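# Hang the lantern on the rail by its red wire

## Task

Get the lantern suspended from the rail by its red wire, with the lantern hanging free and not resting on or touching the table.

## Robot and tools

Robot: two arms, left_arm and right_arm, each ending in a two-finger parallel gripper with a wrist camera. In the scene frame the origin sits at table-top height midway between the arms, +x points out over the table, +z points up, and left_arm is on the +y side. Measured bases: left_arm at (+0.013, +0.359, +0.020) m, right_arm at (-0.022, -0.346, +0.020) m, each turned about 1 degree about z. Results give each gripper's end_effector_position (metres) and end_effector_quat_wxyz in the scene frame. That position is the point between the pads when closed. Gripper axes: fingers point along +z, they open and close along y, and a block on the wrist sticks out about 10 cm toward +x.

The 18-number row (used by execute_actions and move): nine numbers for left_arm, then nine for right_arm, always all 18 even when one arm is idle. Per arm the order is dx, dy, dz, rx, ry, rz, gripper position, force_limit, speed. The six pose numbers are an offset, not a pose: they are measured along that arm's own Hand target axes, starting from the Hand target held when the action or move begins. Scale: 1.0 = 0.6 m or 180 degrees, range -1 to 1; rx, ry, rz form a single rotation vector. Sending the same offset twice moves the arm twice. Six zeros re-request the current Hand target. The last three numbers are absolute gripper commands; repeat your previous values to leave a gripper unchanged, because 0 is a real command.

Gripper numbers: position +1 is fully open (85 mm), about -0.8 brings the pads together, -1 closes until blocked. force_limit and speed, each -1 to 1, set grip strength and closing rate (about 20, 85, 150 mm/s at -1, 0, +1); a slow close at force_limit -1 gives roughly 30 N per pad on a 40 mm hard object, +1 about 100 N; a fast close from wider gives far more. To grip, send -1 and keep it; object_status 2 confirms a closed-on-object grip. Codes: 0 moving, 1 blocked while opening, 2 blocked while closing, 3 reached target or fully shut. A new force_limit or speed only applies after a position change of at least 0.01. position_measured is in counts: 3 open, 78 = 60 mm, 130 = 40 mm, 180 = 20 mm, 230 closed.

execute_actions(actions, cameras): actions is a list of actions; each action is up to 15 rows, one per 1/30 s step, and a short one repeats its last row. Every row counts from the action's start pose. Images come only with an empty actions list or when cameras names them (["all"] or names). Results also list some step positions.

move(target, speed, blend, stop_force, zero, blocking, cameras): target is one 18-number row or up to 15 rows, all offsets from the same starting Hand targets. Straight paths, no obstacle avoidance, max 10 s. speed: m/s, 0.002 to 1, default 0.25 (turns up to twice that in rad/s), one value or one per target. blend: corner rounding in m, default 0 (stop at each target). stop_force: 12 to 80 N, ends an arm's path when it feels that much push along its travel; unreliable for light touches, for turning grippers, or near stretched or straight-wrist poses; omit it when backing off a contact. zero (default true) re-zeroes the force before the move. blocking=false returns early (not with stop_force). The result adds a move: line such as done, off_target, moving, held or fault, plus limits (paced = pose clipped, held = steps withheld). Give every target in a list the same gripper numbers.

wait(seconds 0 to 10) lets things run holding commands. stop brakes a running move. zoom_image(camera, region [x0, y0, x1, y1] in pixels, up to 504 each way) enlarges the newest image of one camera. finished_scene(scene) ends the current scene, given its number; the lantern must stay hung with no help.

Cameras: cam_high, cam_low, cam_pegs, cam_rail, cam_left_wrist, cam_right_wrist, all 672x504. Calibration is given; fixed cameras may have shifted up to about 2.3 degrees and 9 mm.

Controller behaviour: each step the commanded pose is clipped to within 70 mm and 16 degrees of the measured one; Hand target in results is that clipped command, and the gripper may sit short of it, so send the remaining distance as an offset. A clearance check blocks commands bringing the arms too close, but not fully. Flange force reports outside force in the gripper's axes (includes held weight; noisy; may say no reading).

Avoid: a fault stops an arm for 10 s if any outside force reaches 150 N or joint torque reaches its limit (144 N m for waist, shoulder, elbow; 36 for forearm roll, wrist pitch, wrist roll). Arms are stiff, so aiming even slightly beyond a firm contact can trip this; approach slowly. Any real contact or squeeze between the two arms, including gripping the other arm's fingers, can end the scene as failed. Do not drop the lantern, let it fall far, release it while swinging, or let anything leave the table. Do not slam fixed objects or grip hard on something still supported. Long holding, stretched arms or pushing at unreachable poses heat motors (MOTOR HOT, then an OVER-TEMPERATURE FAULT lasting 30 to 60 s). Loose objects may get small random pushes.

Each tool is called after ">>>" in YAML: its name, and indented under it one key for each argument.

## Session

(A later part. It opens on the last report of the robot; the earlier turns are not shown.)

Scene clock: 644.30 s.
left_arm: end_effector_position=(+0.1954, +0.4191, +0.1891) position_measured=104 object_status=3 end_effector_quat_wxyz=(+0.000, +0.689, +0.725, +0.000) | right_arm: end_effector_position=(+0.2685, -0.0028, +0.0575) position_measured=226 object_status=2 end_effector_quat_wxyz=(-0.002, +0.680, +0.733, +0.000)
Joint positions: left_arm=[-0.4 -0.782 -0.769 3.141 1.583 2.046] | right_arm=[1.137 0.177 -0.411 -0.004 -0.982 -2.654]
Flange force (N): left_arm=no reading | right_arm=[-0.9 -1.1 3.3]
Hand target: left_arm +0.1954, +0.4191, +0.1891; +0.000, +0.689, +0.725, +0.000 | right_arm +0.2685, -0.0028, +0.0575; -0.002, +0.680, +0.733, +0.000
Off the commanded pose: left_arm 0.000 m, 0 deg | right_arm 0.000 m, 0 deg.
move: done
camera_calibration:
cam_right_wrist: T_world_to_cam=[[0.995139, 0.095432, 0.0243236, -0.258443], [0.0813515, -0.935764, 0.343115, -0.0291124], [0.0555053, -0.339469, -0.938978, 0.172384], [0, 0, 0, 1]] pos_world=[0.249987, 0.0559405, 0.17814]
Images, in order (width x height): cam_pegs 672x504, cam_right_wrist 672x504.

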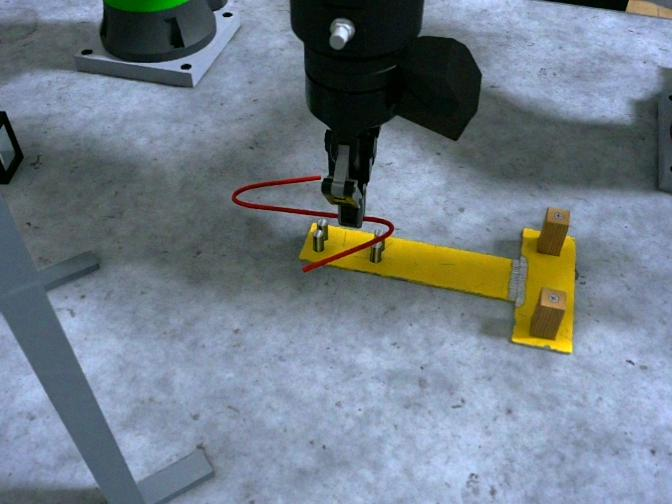

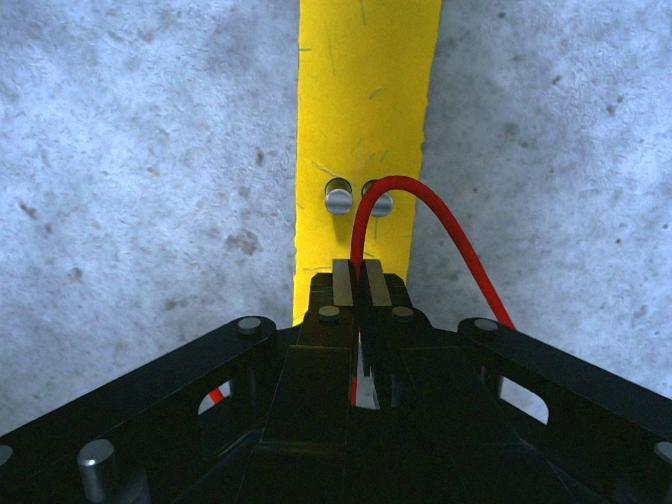

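>>> move:
  target:
    - [0,0,0,0,0,0,0.2,0,-1,0,0,-0.3,0,0,0,-1,0,-1]
    - [0,0,0,0,0,0,0.2,0,-1,-0.481,-0.2,-0.604,0,0,0,-1,0,-1]
    - [0,0,0,0,0,0,0.2,0,-1,-0.977,-0.272,-0.571,0,0,0,-1,0,-1]
  blend: 0.05
  speed: 0.25
  cameras: ["all"]

Scene clock: 655.03 s.
left_arm: end_effector_position=(+0.1954, +0.4191, +0.1891) position_measured=104 object_status=3 end_effector_quat_wxyz=(+0.000, +0.689, +0.725, +0.000) | right_arm: end_effector_position=(+0.1499, -0.6003, +0.3988) position_measured=226 object_status=2 end_effector_quat_wxyz=(-0.002, +0.680, +0.733, +0.000)
Joint positions: left_arm=[-0.4 -0.782 -0.769 3.141 1.583 2.046] | right_arm=[-0.565 -0.333 -0.053 -0.001 -1.854 -0.955]
Flange force (N): left_arm=no reading | right_arm=[2.0 -0.7 4.9]
Hand target: left_arm +0.1954, +0.4191, +0.1891; +0.000, +0.689, +0.725, +0.000 | right_arm +0.1499, -0.6003, +0.3988; -0.002, +0.680, +0.733, +0.000
Off the commanded pose: left_arm 0.000 m, 0 deg | right_arm 0.000 m, 0 deg.
move: done
camera_calibration:
cam_left_wrist: T_world_to_cam=[[0.998916, 0.0403756, 0.023173, -0.212964], [0.0295625, -0.934694, 0.354222, 0.333922], [0.0359616, -0.353153, -0.934874, 0.44612], [0, 0, 0, 1]] pos_world=[0.186818, 0.478262, 0.303719]
cam_right_wrist: T_world_to_cam=[[0.995139, 0.095432, 0.0243236, -0.0917006], [0.0813515, -0.935764, 0.343115, -0.695688], [0.0555053, -0.339469, -0.938978, 0.296608], [0, 0, 0, 1]] pos_world=[0.131387, -0.541559, 0.51944]

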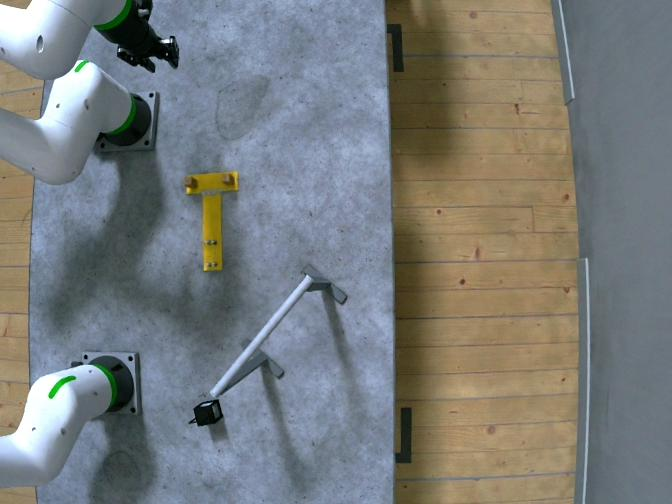

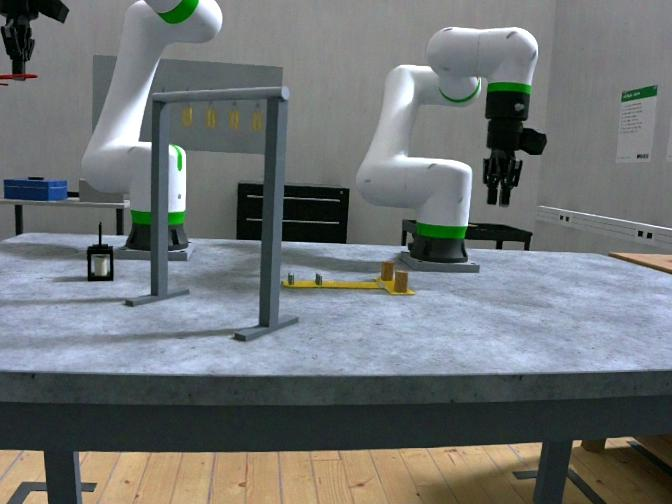

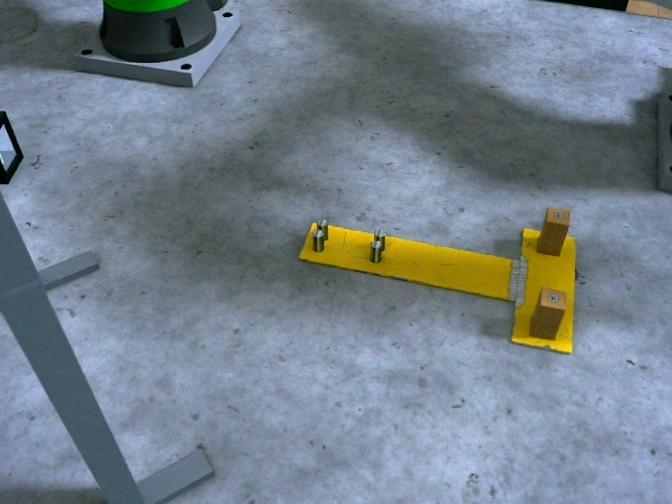

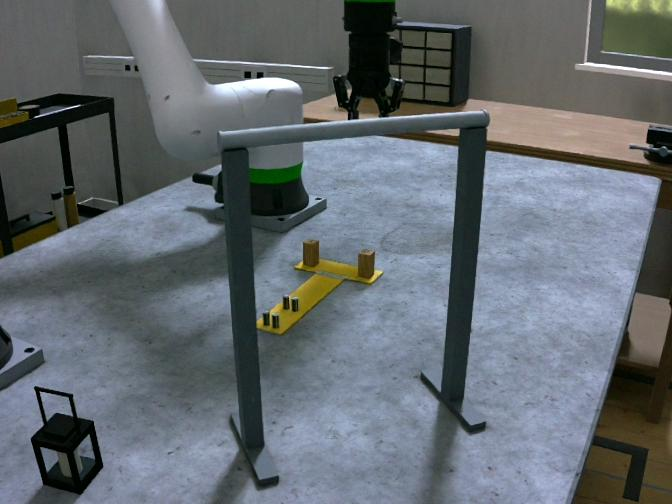

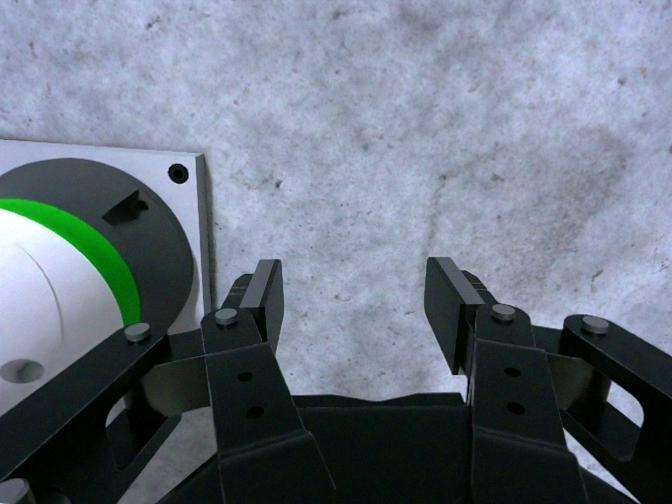

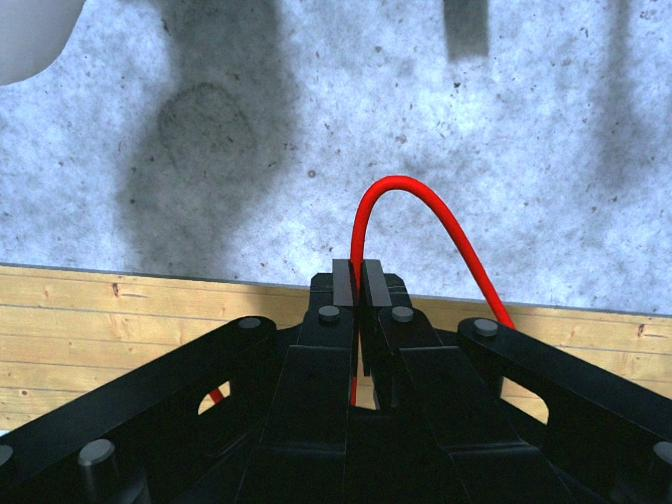

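>>> move:
  target: [-0.62,0.061,-0.267,0,0,0.22,1,0,0,0,0,0,0,0,0,-1,0,-1]
  speed: 0.4

>>> move:
  target: [-0.5855,0.4138,0.083,0,0,0.219,1,0,0,0,0,0,0,0,0,-1,0,-1]
  speed: 0.4
  cameras: ["cam_left_wrist","cam_high","cam_rail"]

>>> zoom_image:
  camera: "cam_left_wrist"
  region: [200, 60, 500, 400]

Scene clock: 668.10 s.
left_arm: end_effector_position=(+0.2507, +0.0494, +0.3492) position_measured=3 object_status=3 end_effector_quat_wxyz=(+0.000, +0.894, +0.449, +0.000) | right_arm: end_effector_position=(+0.1499, -0.6003, +0.3988) position_measured=226 object_status=2 end_effector_quat_wxyz=(-0.002, +0.680, +0.733, +0.000)
Joint positions: left_arm=[-1.232 -0.145 -0.027 3.141 1.689 2.186] | right_arm=[-0.565 -0.333 -0.053 -0.001 -1.854 -0.955]
Flange force (N): left_arm=[-3.4 -4.5 4.0] | right_arm=[1.6 -0.6 4.8]
Hand target: left_arm +0.2507, +0.0494, +0.3492; +0.000, +0.894, +0.449, +0.000 | right_arm +0.1499, -0.6003, +0.3988; -0.002, +0.680, +0.733, +0.000
Off the commanded pose: left_arm 0.000 m, 0 deg | right_arm 0.000 m, 0 deg.
move: done; limits=paced

Scene clock: 669.83 s.
left_arm: end_effector_position=(+0.2396, -0.2428, +0.3121) position_measured=3 object_status=3 end_effector_quat_wxyz=(+0.017, +0.975, +0.223, +0.005) | right_arm: end_effector_position=(+0.1499, -0.6003, +0.3988) position_measured=226 object_status=2 end_effector_quat_wxyz=(-0.002, +0.680, +0.733, +0.000)
Joint positions: left_arm=[-1.396 0.488 0.618 3.129 1.668 1.869] | right_arm=[-0.565 -0.333 -0.053 -0.001 -1.854 -0.955]
Flange force (N): left_arm=[-1.3 -13.5 5.8] | right_arm=[0.8 -0.7 4.7]
Hand target: left_arm +0.2396, -0.2428, +0.3122; +0.017, +0.975, +0.223, +0.005 (not the last commanded pose) | right_arm +0.1499, -0.6003, +0.3988; -0.002, +0.680, +0.733, +0.000
Off the commanded pose: left_arm 0.138 m, 12 deg | right_arm 0.000 m, 0 deg.
led back after a hold (left arm): the arm was led back toward your command in small steps, so it may still be short of it.
move: held (left_arm; a check stopped the path); limits=paced,held
pose unreachable (left arm): on one or more control steps of this call, first in action 0 (counted from 0), this arm could not follow its commanded pose, so it was not sent that pose on those steps. It may still have moved: this result reports where it is.
cause: moving toward the commanded pose would bring a part of the arm too close to another arm (a part of this arm just beyond joint 4 (forearm roll) and a part of the right arm just beyond its joint 4 (forearm roll), at the place that arm is still heading or pushing toward).
camera_calibration:
cam_left_wrist: T_world_to_cam=[[0.424793, -0.903467, 0.0574265, -0.335507], [-0.855613, -0.379949, 0.351519, 0.0179286], [-0.295766, -0.198457, -0.934418, 0.442657], [0, 0, 0, 1]] pos_world=[0.288784, -0.208459, 0.426591]
Images, in order (width x height): cam_high 672x504, cam_rail 672x504, cam_left_wrist 672x504.

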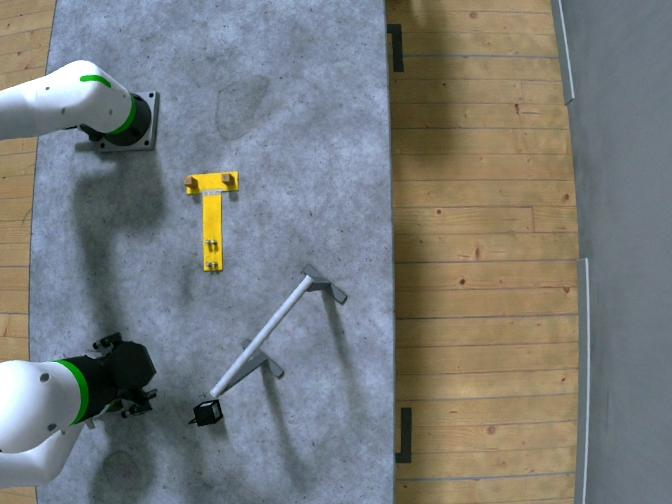

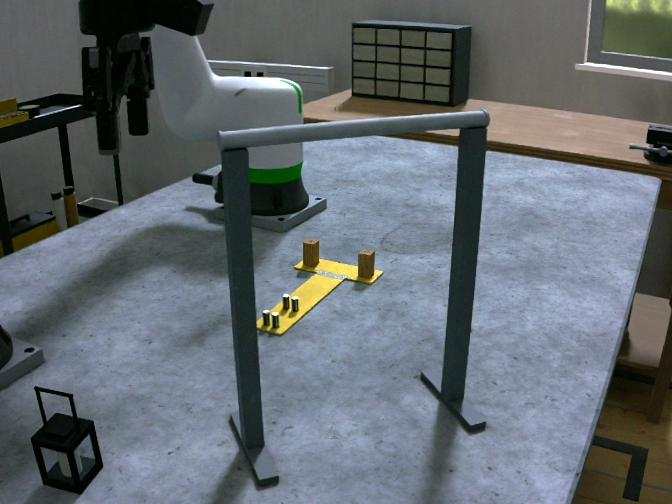

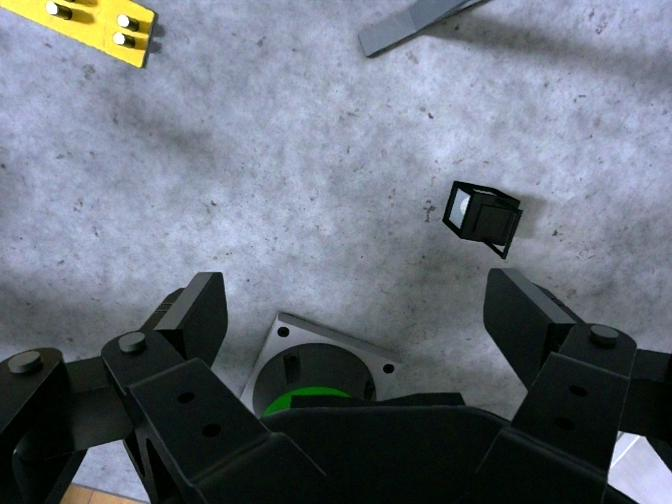

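Scaled by 1.482 from the camera's 672x504 image, which has a finer 960x720 frame.

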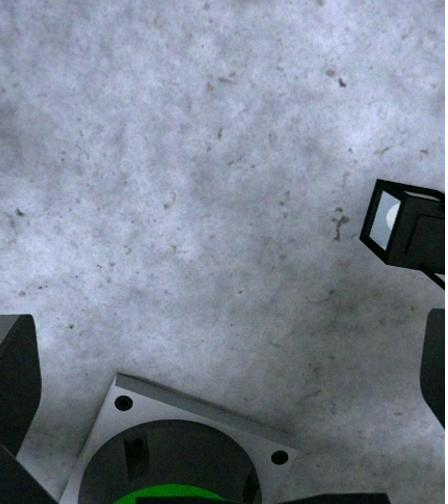

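>>> move:
  target: [0,0,0,0,0,0,1,0,0,-0.122,-0.594,-0.167,0,0,0,-1,0,-1]
  speed: 0.3

>>> move:
  target: [-0.094,0.2635,0.1,0.0112,0,0.06,0.2,0,0,0,0,0,0,0,0,-1,0,-1]
  speed: 0.3
  cameras: ["cam_left_wrist","cam_high","cam_rail"]

>>> zoom_image:
  camera: "cam_left_wrist"
  region: [200, 60, 500, 400]

Scene clock: 685.27 s.
left_arm: end_effector_position=(+0.2396, -0.2428, +0.3122) position_measured=3 object_status=3 end_effector_quat_wxyz=(+0.017, +0.975, +0.223, +0.005) | right_arm: end_effector_position=(-0.1998, -0.7000, +0.4996) position_measured=226 object_status=2 end_effector_quat_wxyz=(-0.002, +0.680, +0.733, +0.000)
Joint positions: left_arm=[-1.396 0.488 0.618 3.128 1.668 1.869] | right_arm=[-1.723 -0.017 0.458 0.003 -2.048 0.205]
Flange force (N): left_arm=[-1.9 -12.5 5.5] | right_arm=[1.7 0.6 5.1]
Hand target: left_arm +0.2396, -0.2428, +0.3122; +0.017, +0.975, +0.223, +0.005 | right_arm -0.1999, -0.7000, +0.4996; -0.002, +0.680, +0.733, +0.000
Off the commanded pose: left_arm 0.000 m, 0 deg | right_arm 0.000 m, 0 deg.
move: done

Scene clock: 686.57 s.
left_arm: end_effector_position=(+0.2582, -0.4101, +0.2571) position_measured=104 object_status=3 end_effector_quat_wxyz=(+0.059, +0.990, +0.130, +0.015) | right_arm: end_effector_position=(-0.1999, -0.7000, +0.4996) position_measured=226 object_status=2 end_effector_quat_wxyz=(-0.002, +0.680, +0.733, +0.000)
Joint positions: left_arm=[-1.41 1.107 1.527 3.112 1.871 1.686] | right_arm=[-1.723 -0.017 0.458 0.003 -2.048 0.205]
Flange force (N): left_arm=no reading | right_arm=[1.3 1.1 5.4]
Hand target: left_arm +0.2586, -0.4114, +0.2577; -0.001, +0.991, +0.130, +0.003 | right_arm -0.1999, -0.7000, +0.4996; -0.002, +0.680, +0.733, +0.000
Off the commanded pose: left_arm 0.002 m, 7 deg | right_arm 0.000 m, 0 deg.
elbow stopped short (left arm): the move would have taken joint 3 (elbow) straighter than the controller allows.
move: off_target (left_arm)
camera_calibration:
cam_left_wrist: T_world_to_cam=[[0.244363, -0.958994, 0.143584, -0.489653], [-0.923055, -0.184683, 0.337435, 0.0906998], [-0.29708, -0.214993, -0.930334, 0.355964], [0, 0, 0, 1]] pos_world=[0.309124, -0.376294, 0.370866]
Images, in order (width x height): cam_high 672x504, cam_rail 672x504, cam_left_wrist 672x504.

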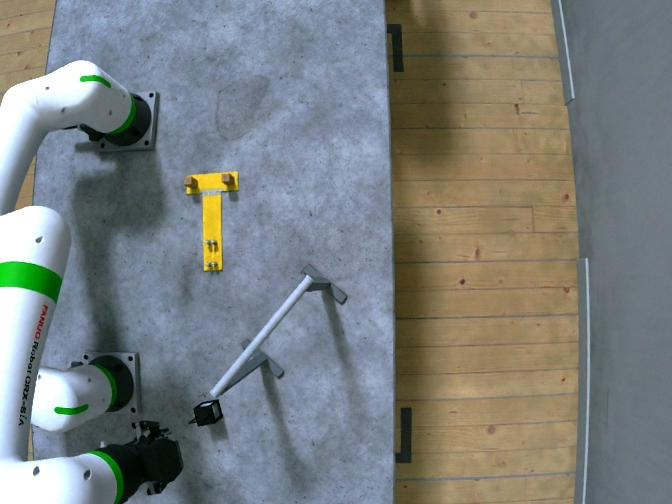

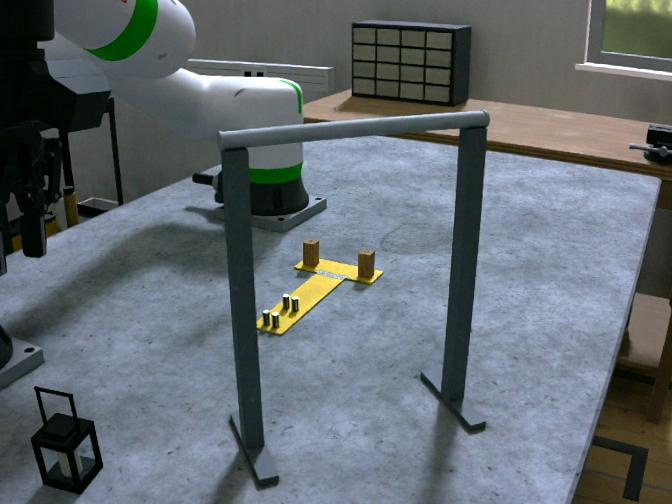

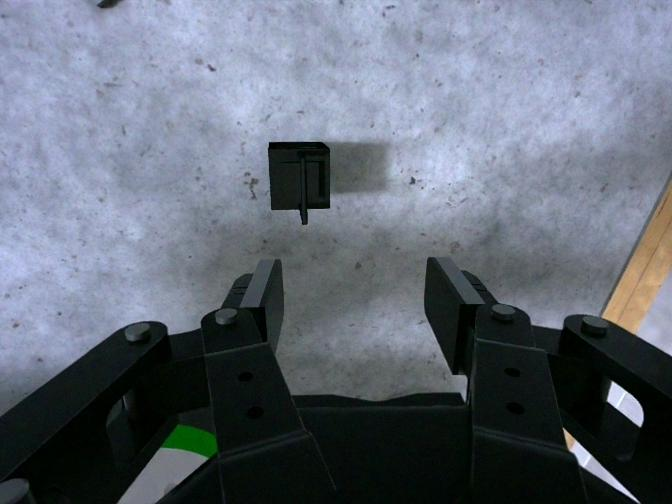

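Scaled by 1.482 from the camera's 672x504 image, which has a finer 960x720 frame.

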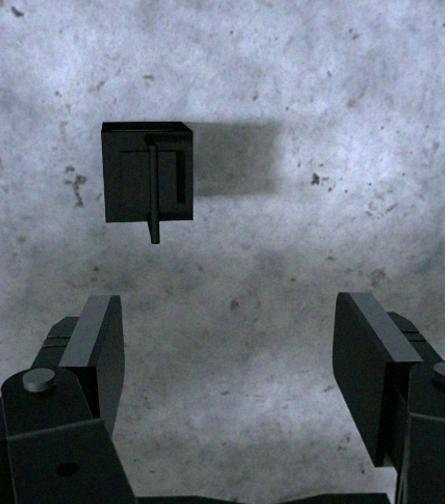

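>>> move:
  target: [0.185,-0.746,-0.237,0,0,-0.43,0.2,0,0,0,0,0,0,0,0,-1,0,-1]
  speed: 0.4

>>> move:
  target: [0.67,0.1,0,0,0,0,0.2,0,0,0,0,0,0,0,0,-1,0,-1]
  speed: 0.4

Scene clock: 703.20 s.
left_arm: end_effector_position=(+0.2493, +0.0492, +0.4009) position_measured=104 object_status=3 end_effector_quat_wxyz=(+0.001, +0.692, +0.722, +0.003) | right_arm: end_effector_position=(-0.1999, -0.7000, +0.4996) position_measured=226 object_status=2 end_effector_quat_wxyz=(-0.002, +0.680, +0.733, +0.000)
Joint positions: left_arm=[-1.24 -0.125 0.111 3.135 1.808 2.875] | right_arm=[-1.723 -0.017 0.458 0.003 -2.048 0.205]
Flange force (N): left_arm=[3.0 -7.3 5.6] | right_arm=[1.5 1.5 5.5]
Hand target: left_arm +0.2494, +0.0493, +0.4010; +0.001, +0.692, +0.722, +0.003 | right_arm -0.1999, -0.7000, +0.4996; -0.002, +0.680, +0.733, +0.000
Off the commanded pose: left_arm 0.000 m, 0 deg | right_arm 0.000 m, 0 deg.
move: done

Scene clock: 705.03 s.
left_arm: end_effector_position=(+0.2926, +0.4534, +0.4022) position_measured=104 object_status=3 end_effector_quat_wxyz=(+0.001, +0.692, +0.722, +0.003) | right_arm: end_effector_position=(-0.1999, -0.7000, +0.4996) position_measured=226 object_status=2 end_effector_quat_wxyz=(-0.002, +0.680, +0.733, +0.000)
Joint positions: left_arm=[-0.109 -0.369 -0.07 3.138 1.865 1.745] | right_arm=[-1.723 -0.017 0.458 0.003 -2.048 0.205]
Flange force (N): left_arm=[-9.6 -5.0 4.9] | right_arm=[1.2 1.5 5.7]
Hand target: left_arm +0.2926, +0.4534, +0.4022; +0.001, +0.692, +0.722, +0.003 | right_arm -0.1999, -0.7000, +0.4996; -0.002, +0.680, +0.733, +0.000
Off the commanded pose: left_arm 0.000 m, 0 deg | right_arm 0.000 m, 0 deg.
move: done; limits=paced

>>> move:
  target:
    - [0,0,0,0,0,0,0.2,0,0,0.122,0.594,0.133,0,0,0,-1,0,-1]
    - [0,0,0,0,0,0,0.2,0,0,0.6165,0.682,0.133,0,0,0,-1,0,-1]
  blend: 0.05
  speed: 0.4

>>> move:
  target:
    - [0,0,0,0,0,0,0.2,0,0,0.475,0.345,0.45,0,0,0,-1,0,-1]
    - [0,0,0,0,0,0,0.2,0,0,0.475,0.345,0.625,0,0,0,-1,0,-1]
  speed: [0.3,0.1]
  cameras: ["cam_right_wrist","cam_pegs","cam_rail"]

>>> move:
  target: [0,0,0,0,0,0,0.2,0,0,0,0,0.05,0,0,0,-1,0,-1]
  speed: 0.01
  stop_force: 12
  cameras: ["cam_right_wrist","cam_pegs"]

Scene clock: 718.00 s.
left_arm: end_effector_position=(+0.2926, +0.4534, +0.4022) position_measured=104 object_status=3 end_effector_quat_wxyz=(+0.001, +0.692, +0.722, +0.003) | right_arm: end_effector_position=(+0.1807, -0.3006, +0.4199) position_measured=226 object_status=2 end_effector_quat_wxyz=(-0.002, +0.680, +0.733, +0.000)
Joint positions: left_arm=[-0.109 -0.369 -0.07 3.138 1.865 1.745] | right_arm=[0.867 -0.584 -0.137 -0.004 -2.017 -2.389]
Flange force (N): left_arm=[-7.9 -3.6 5.1] | right_arm=no reading
Hand target: left_arm +0.2926, +0.4534, +0.4022; +0.001, +0.692, +0.722, +0.003 | right_arm +0.1807, -0.3006, +0.4199; -0.002, +0.680, +0.733, +0.000
Off the commanded pose: left_arm 0.000 m, 0 deg | right_arm 0.000 m, 0 deg.
move: done; limits=paced

Scene clock: 721.23 s.
left_arm: end_effector_position=(+0.2926, +0.4534, +0.4022) position_measured=104 object_status=3 end_effector_quat_wxyz=(+0.001, +0.692, +0.722, +0.003) | right_arm: end_effector_position=(+0.3651, -0.0001, +0.0453) position_measured=226 object_status=2 end_effector_quat_wxyz=(-0.002, +0.680, +0.733, +0.000)
Joint positions: left_arm=[-0.109 -0.369 -0.07 3.138 1.865 1.745] | right_arm=[0.958 0.35 -0.221 -0.004 -1 -2.475]
Flange force (N): left_arm=[-7.5 -3.4 5.7] | right_arm=[-0.8 -1.4 3.1]
Hand target: left_arm +0.2926, +0.4534, +0.4022; +0.001, +0.692, +0.722, +0.003 | right_arm +0.3651, -0.0001, +0.0453; -0.002, +0.680, +0.733, +0.000
Off the commanded pose: left_arm 0.000 m, 0 deg | right_arm 0.000 m, 0 deg.
move: done
camera_calibration:
cam_right_wrist: T_world_to_cam=[[0.995144, 0.0953986, 0.0242394, -0.354521], [0.0813544, -0.935798, 0.34302, -0.0302419], [0.0554068, -0.339382, -0.939015, 0.156519], [0, 0, 0, 1]] pos_world=[0.346587, 0.0586402, 0.165941]
Images, in order (width x height): cam_pegs 672x504, cam_rail 672x504, cam_right_wrist 672x504.

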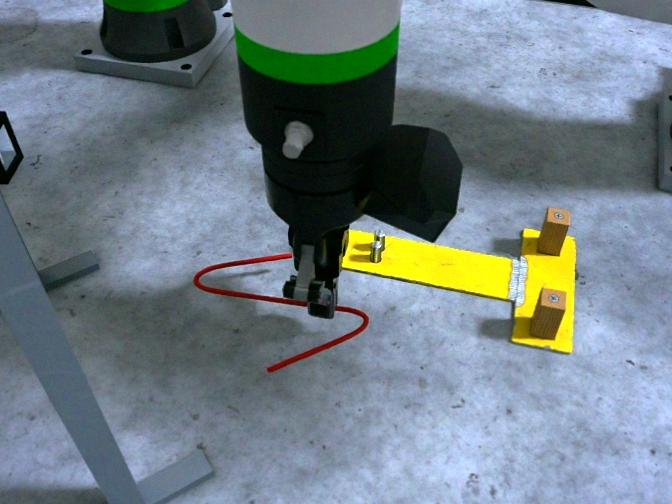

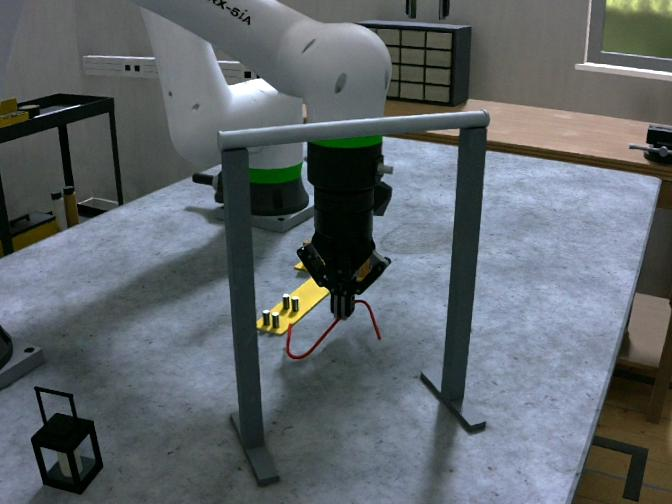

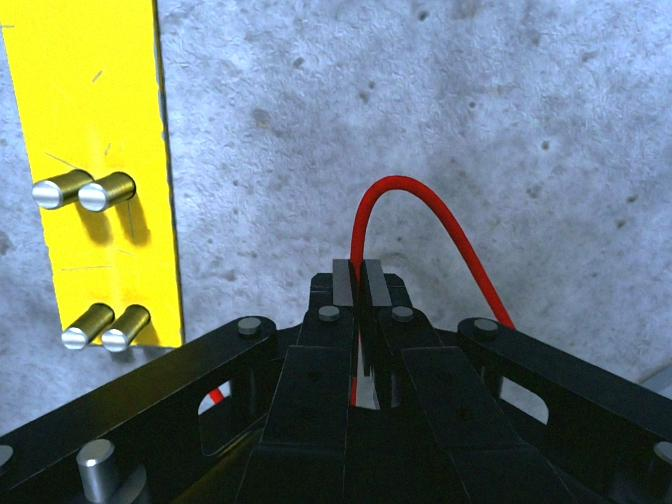

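Scene clock: 724.37 s.
left_arm: end_effector_position=(+0.2926, +0.4534, +0.4022) position_measured=104 object_status=3 end_effector_quat_wxyz=(+0.001, +0.692, +0.722, +0.003) | right_arm: end_effector_position=(+0.3651, +0.0000, +0.0201) position_measured=226 object_status=2 end_effector_quat_wxyz=(-0.002, +0.680, +0.733, +0.000)
Joint positions: left_arm=[-0.109 -0.369 -0.07 3.138 1.865 1.745] | right_arm=[0.958 0.385 -0.241 -0.004 -0.944 -2.475]
Flange force (N): left_arm=[-7.6 -3.3 5.0] | right_arm=[-5.6 -9.8 -34.0]
Hand target: left_arm +0.2926, +0.4534, +0.4022; +0.001, +0.692, +0.722, +0.003 | right_arm +0.3651, +0.0000, +0.0201; -0.002, +0.680, +0.733, +0.000 (not the last commanded pose)
Off the commanded pose: left_arm 0.000 m, 0 deg | right_arm 0.005 m, 0 deg.
move: contact (right_arm)
camera_calibration:
cam_right_wrist: T_world_to_cam=[[0.995133, 0.0954675, 0.024426, -0.353945], [0.0813548, -0.935793, 0.343035, -0.0215068], [0.0556064, -0.339378, -0.939005, 0.132818], [0, 0, 0, 1]] pos_world=[0.346586, 0.0587399, 0.14074]
Images, in order (width x height): cam_pegs 672x504, cam_right_wrist 672x504.

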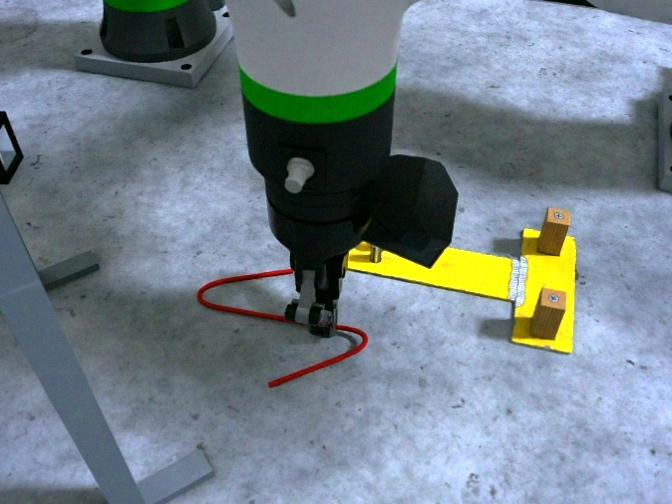

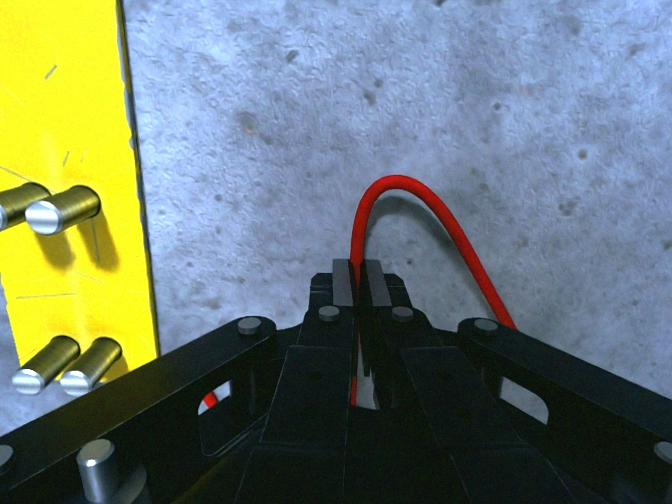

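>>> move:
  target:
    - [0,0,0,0,0,0,0.2,0,0,0,0,-0.0015,0,0,0,-0.5,0,-1]
    - [0,0,0,0,0,0,0.2,0,0,0,0,-0.35,0,0,0,-0.5,0,-1]
    - [0,0,0,0,0,0,0.2,0,0,-0.318,-0.217,-0.567,0,0,0.22,-0.2,0,-1]
    - [0,0,0,0,0,0,0.2,0,0,-0.6645,-0.2295,-0.383,0,0,0.44,0,0,-1]
  speed: [0.1,0.25,0.4,0.4]
  cameras: ["cam_right_wrist","cam_pegs","cam_rail"]

>>> zoom_image:
  camera: "cam_right_wrist"
  region: [200, 60, 500, 400]

Scene clock: 742.67 s.
left_arm: end_effector_position=(+0.2926, +0.4534, +0.4022) position_measured=104 object_status=3 end_effector_quat_wxyz=(+0.001, +0.692, +0.722, +0.003) | right_arm: end_effector_position=(+0.2578, -0.4084, +0.2490) position_measured=128 object_status=0 end_effector_quat_wxyz=(-0.001, +0.991, +0.131, -0.001)
Joint positions: left_arm=[-0.109 -0.369 -0.07 3.138 1.865 1.745] | right_arm=[0.224 -0.437 -0.471 -0.003 -1.538 -3.125]
Flange force (N): left_arm=[-7.6 -3.3 5.0] | right_arm=[-1.7 -0.5 4.3]
Hand target: left_arm +0.2926, +0.4534, +0.4022; +0.001, +0.692, +0.722, +0.003 | right_arm +0.2578, -0.4084, +0.2490; -0.001, +0.991, +0.131, -0.001
Off the commanded pose: left_arm 0.000 m, 0 deg | right_arm 0.000 m, 0 deg.
move: done
camera_calibration:
cam_right_wrist: T_world_to_cam=[[0.280328, -0.959622, 0.0232916, -0.460166], [-0.902408, -0.255188, 0.347187, 0.0570274], [-0.327224, -0.118345, -0.937507, 0.403766], [0, 0, 0, 1]] pos_world=[0.312581, -0.379249, 0.369452]
Images, in order (width x height): cam_pegs 672x504, cam_rail 672x504, cam_right_wrist 672x504.

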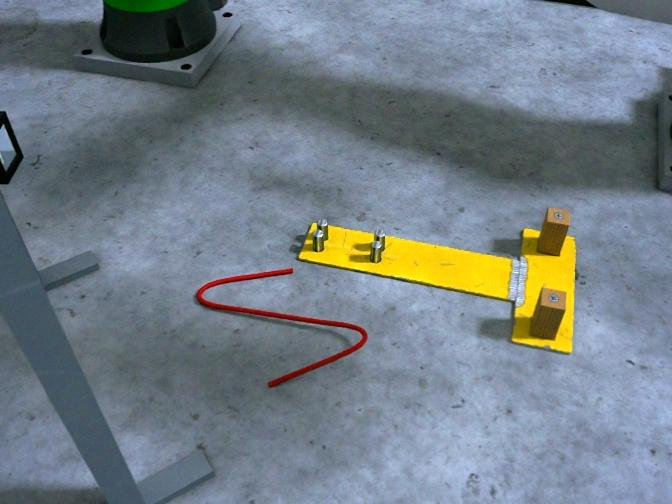

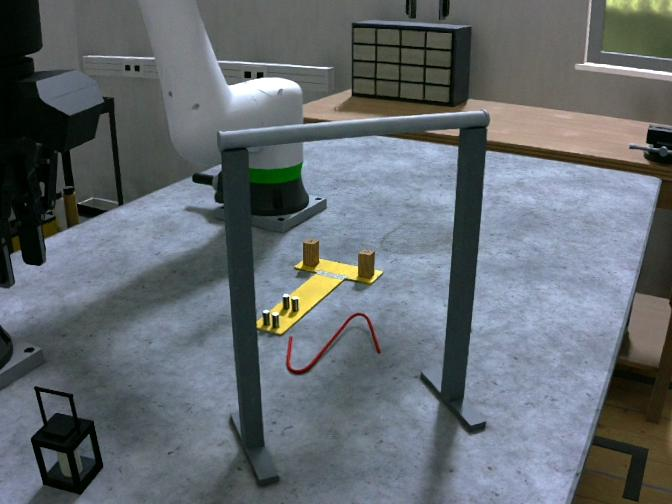

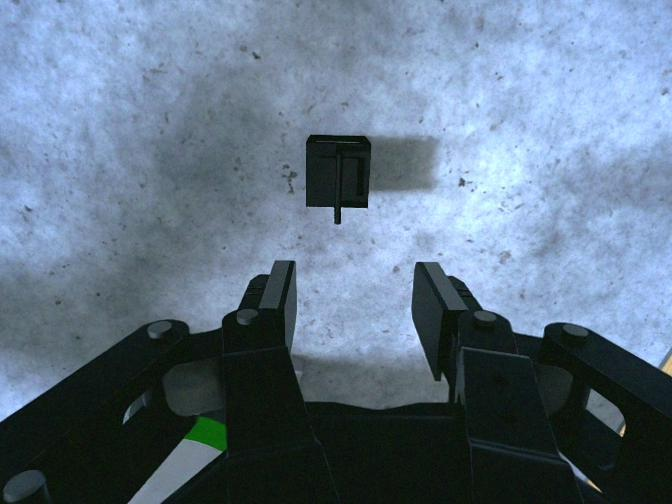

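Scaled by 1.482 from the camera's 672x504 image, which has a finer 960x720 frame.

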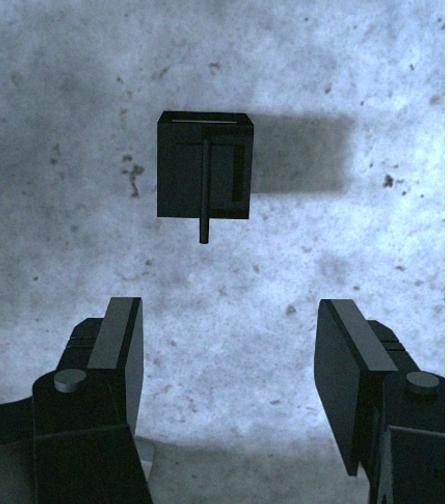

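>>> move:
  target: [0,0,0,0,0,0,0.2,0,0,0,0,0.2,0,0,0,0,0,-1]
  cameras: ["cam_right_wrist","cam_low","cam_rail"]

>>> zoom_image:
  camera: "cam_rail"
  region: [0, 300, 160, 500]

>>> zoom_image:
  camera: "cam_low"
  region: [40, 150, 200, 300]

Scene clock: 754.40 s.
left_arm: end_effector_position=(+0.2926, +0.4534, +0.4022) position_measured=104 object_status=3 end_effector_quat_wxyz=(+0.001, +0.692, +0.722, +0.003) | right_arm: end_effector_position=(+0.2575, -0.4081, +0.1290) position_measured=128 object_status=3 end_effector_quat_wxyz=(-0.001, +0.991, +0.131, -0.001)
Joint positions: left_arm=[-0.109 -0.369 -0.07 3.138 1.865 1.745] | right_arm=[0.225 -0.371 -0.716 -0.003 -1.228 -3.126]
Flange force (N): left_arm=[-7.9 -3.6 5.2] | right_arm=[-1.2 -1.5 3.4]
Hand target: left_arm +0.2926, +0.4534, +0.4022; +0.001, +0.692, +0.722, +0.003 | right_arm +0.2575, -0.4081, +0.1290; -0.001, +0.991, +0.131, -0.001
Off the commanded pose: left_arm 0.000 m, 0 deg | right_arm 0.000 m, 0 deg.
move: done
camera_calibration:
cam_right_wrist: T_world_to_cam=[[0.280414, -0.959597, 0.0232583, -0.456913], [-0.902382, -0.25528, 0.347187, 0.0984775], [-0.327223, -0.118344, -0.937507, 0.291214], [0, 0, 0, 1]] pos_world=[0.312281, -0.378849, 0.249452]
Images, in order (width x height): cam_low 672x504, cam_rail 672x504, cam_right_wrist 672x504.

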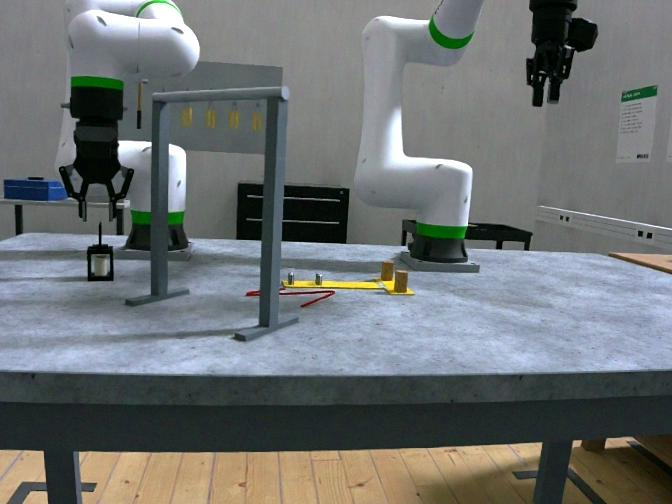

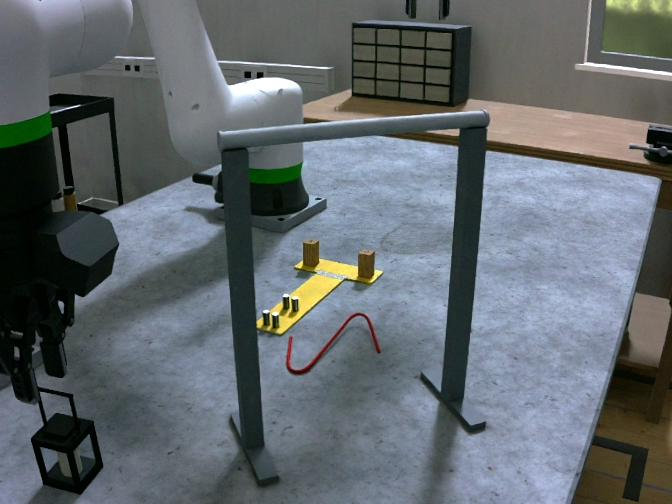

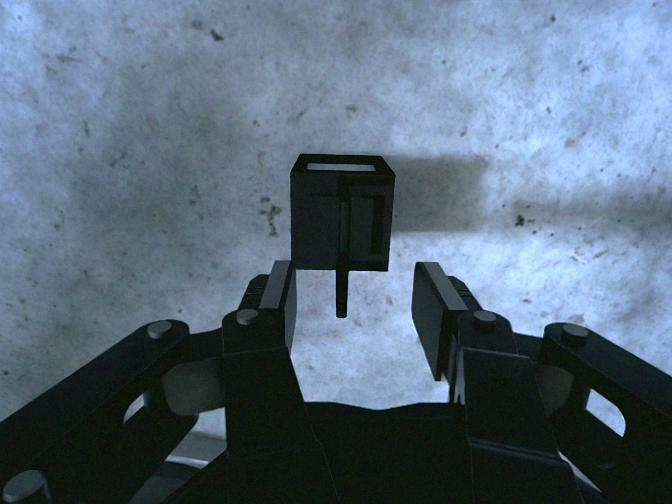

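Scaled by 2.520 from the camera's 672x504 image, which has a finer 960x720 frame.

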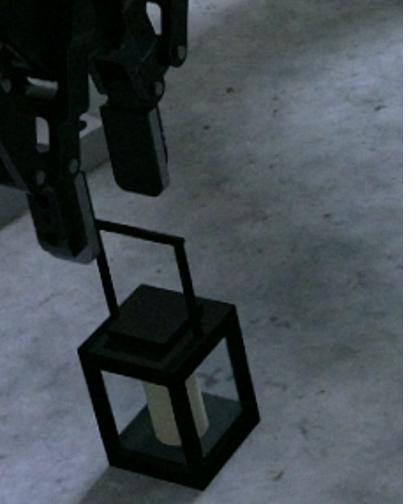

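Scaled by 3.150 from the camera's 672x504 image, which has a finer 960x720 frame.

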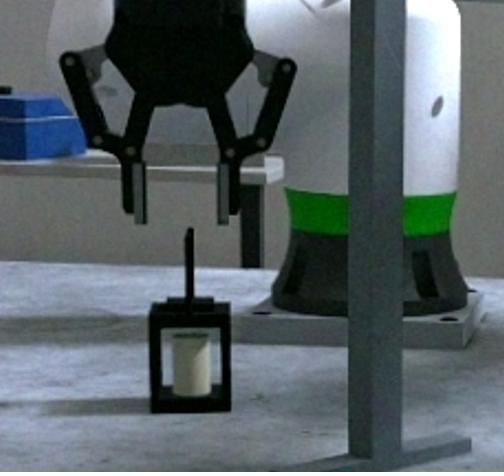

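>>> move:
  target:
    - [0,0,0,0,0,0,0.2,0,0,0.0105,-0.006,0.031,0,0,0,0,0,-1]
    - [0,0,0,0,0,0,0.2,0,0,0.0105,-0.006,0.031,0,0,0,-1,-0.3,-1]
  speed: 0.06
  cameras: ["cam_right_wrist","cam_low"]

>>> move:
  target: [0,0,0,0,0,0,0.2,0,0,0,0,-0.1,0,0,0,-1,-0.3,-1]
  speed: 0.06
  cameras: ["cam_rail","cam_low"]

Scene clock: 767.90 s.
left_arm: end_effector_position=(+0.2926, +0.4534, +0.4022) position_measured=104 object_status=3 end_effector_quat_wxyz=(+0.001, +0.692, +0.722, +0.003) | right_arm: end_effector_position=(+0.2626, -0.4029, +0.1104) position_measured=225 object_status=0 end_effector_quat_wxyz=(-0.001, +0.991, +0.131, -0.001)
Joint positions: left_arm=[-0.109 -0.369 -0.07 3.138 1.865 1.745] | right_arm=[0.239 -0.336 -0.739 -0.004 -1.169 -3.14]
Flange force (N): left_arm=[-7.4 -3.4 5.2] | right_arm=[-1.5 -1.6 5.5]
Hand target: left_arm +0.2926, +0.4534, +0.4022; +0.001, +0.692, +0.722, +0.003 | right_arm +0.2626, -0.4029, +0.1104; -0.001, +0.991, +0.131, -0.001
Off the commanded pose: left_arm 0.000 m, 0 deg | right_arm 0.000 m, 0 deg.
move: done
camera_calibration:
cam_right_wrist: T_world_to_cam=[[0.280321, -0.959624, 0.0232653, -0.452998], [-0.902378, -0.255179, 0.347271, 0.110857], [-0.327313, -0.118341, -0.937476, 0.276072], [0, 0, 0, 1]] pos_world=[0.317382, -0.373749, 0.230853]
Images, in order (width x height): cam_low 672x504, cam_right_wrist 672x504.

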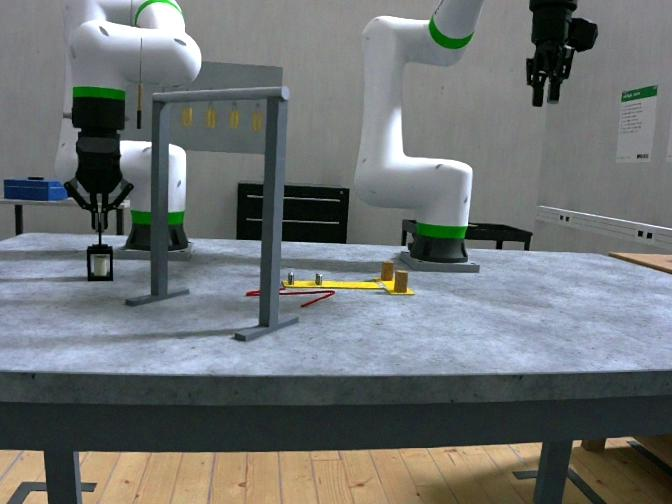

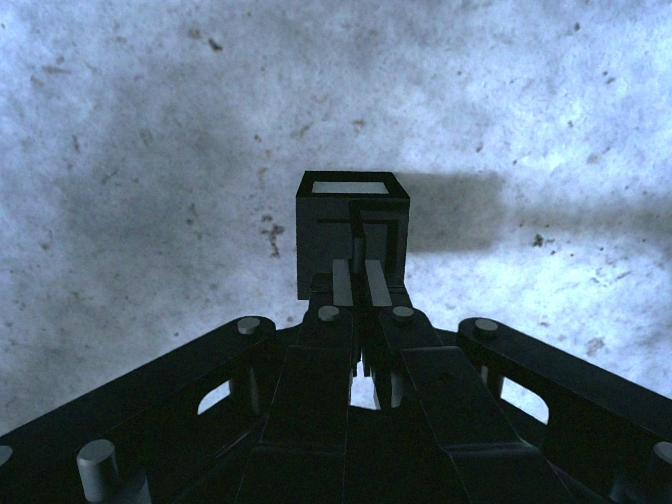

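Scene clock: 769.23 s.
left_arm: end_effector_position=(+0.2926, +0.4534, +0.4022) position_measured=104 object_status=3 end_effector_quat_wxyz=(+0.001, +0.692, +0.722, +0.003) | right_arm: end_effector_position=(+0.2628, -0.4031, +0.1704) position_measured=225 object_status=2 end_effector_quat_wxyz=(-0.001, +0.991, +0.131, -0.001)
Joint positions: left_arm=[-0.109 -0.369 -0.07 3.138 1.865 1.745] | right_arm=[0.239 -0.395 -0.63 -0.003 -1.337 -3.14]
Flange force (N): left_arm=[-8.0 -3.6 5.0] | right_arm=[-1.8 -1.3 5.3]
Hand target: left_arm +0.2926, +0.4534, +0.4022; +0.001, +0.692, +0.722, +0.003 | right_arm +0.2628, -0.4031, +0.1704; -0.001, +0.991, +0.131, -0.001
Off the commanded pose: left_arm 0.000 m, 0 deg | right_arm 0.000 m, 0 deg.
move: done
Images, in order (width x height): cam_low 672x504, cam_rail 672x504.

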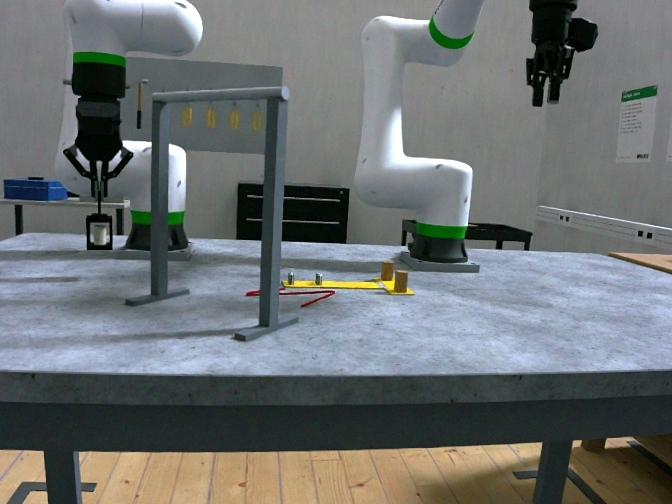

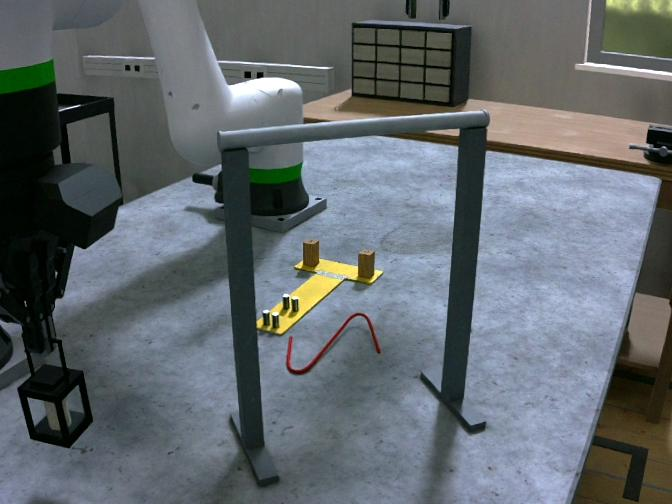

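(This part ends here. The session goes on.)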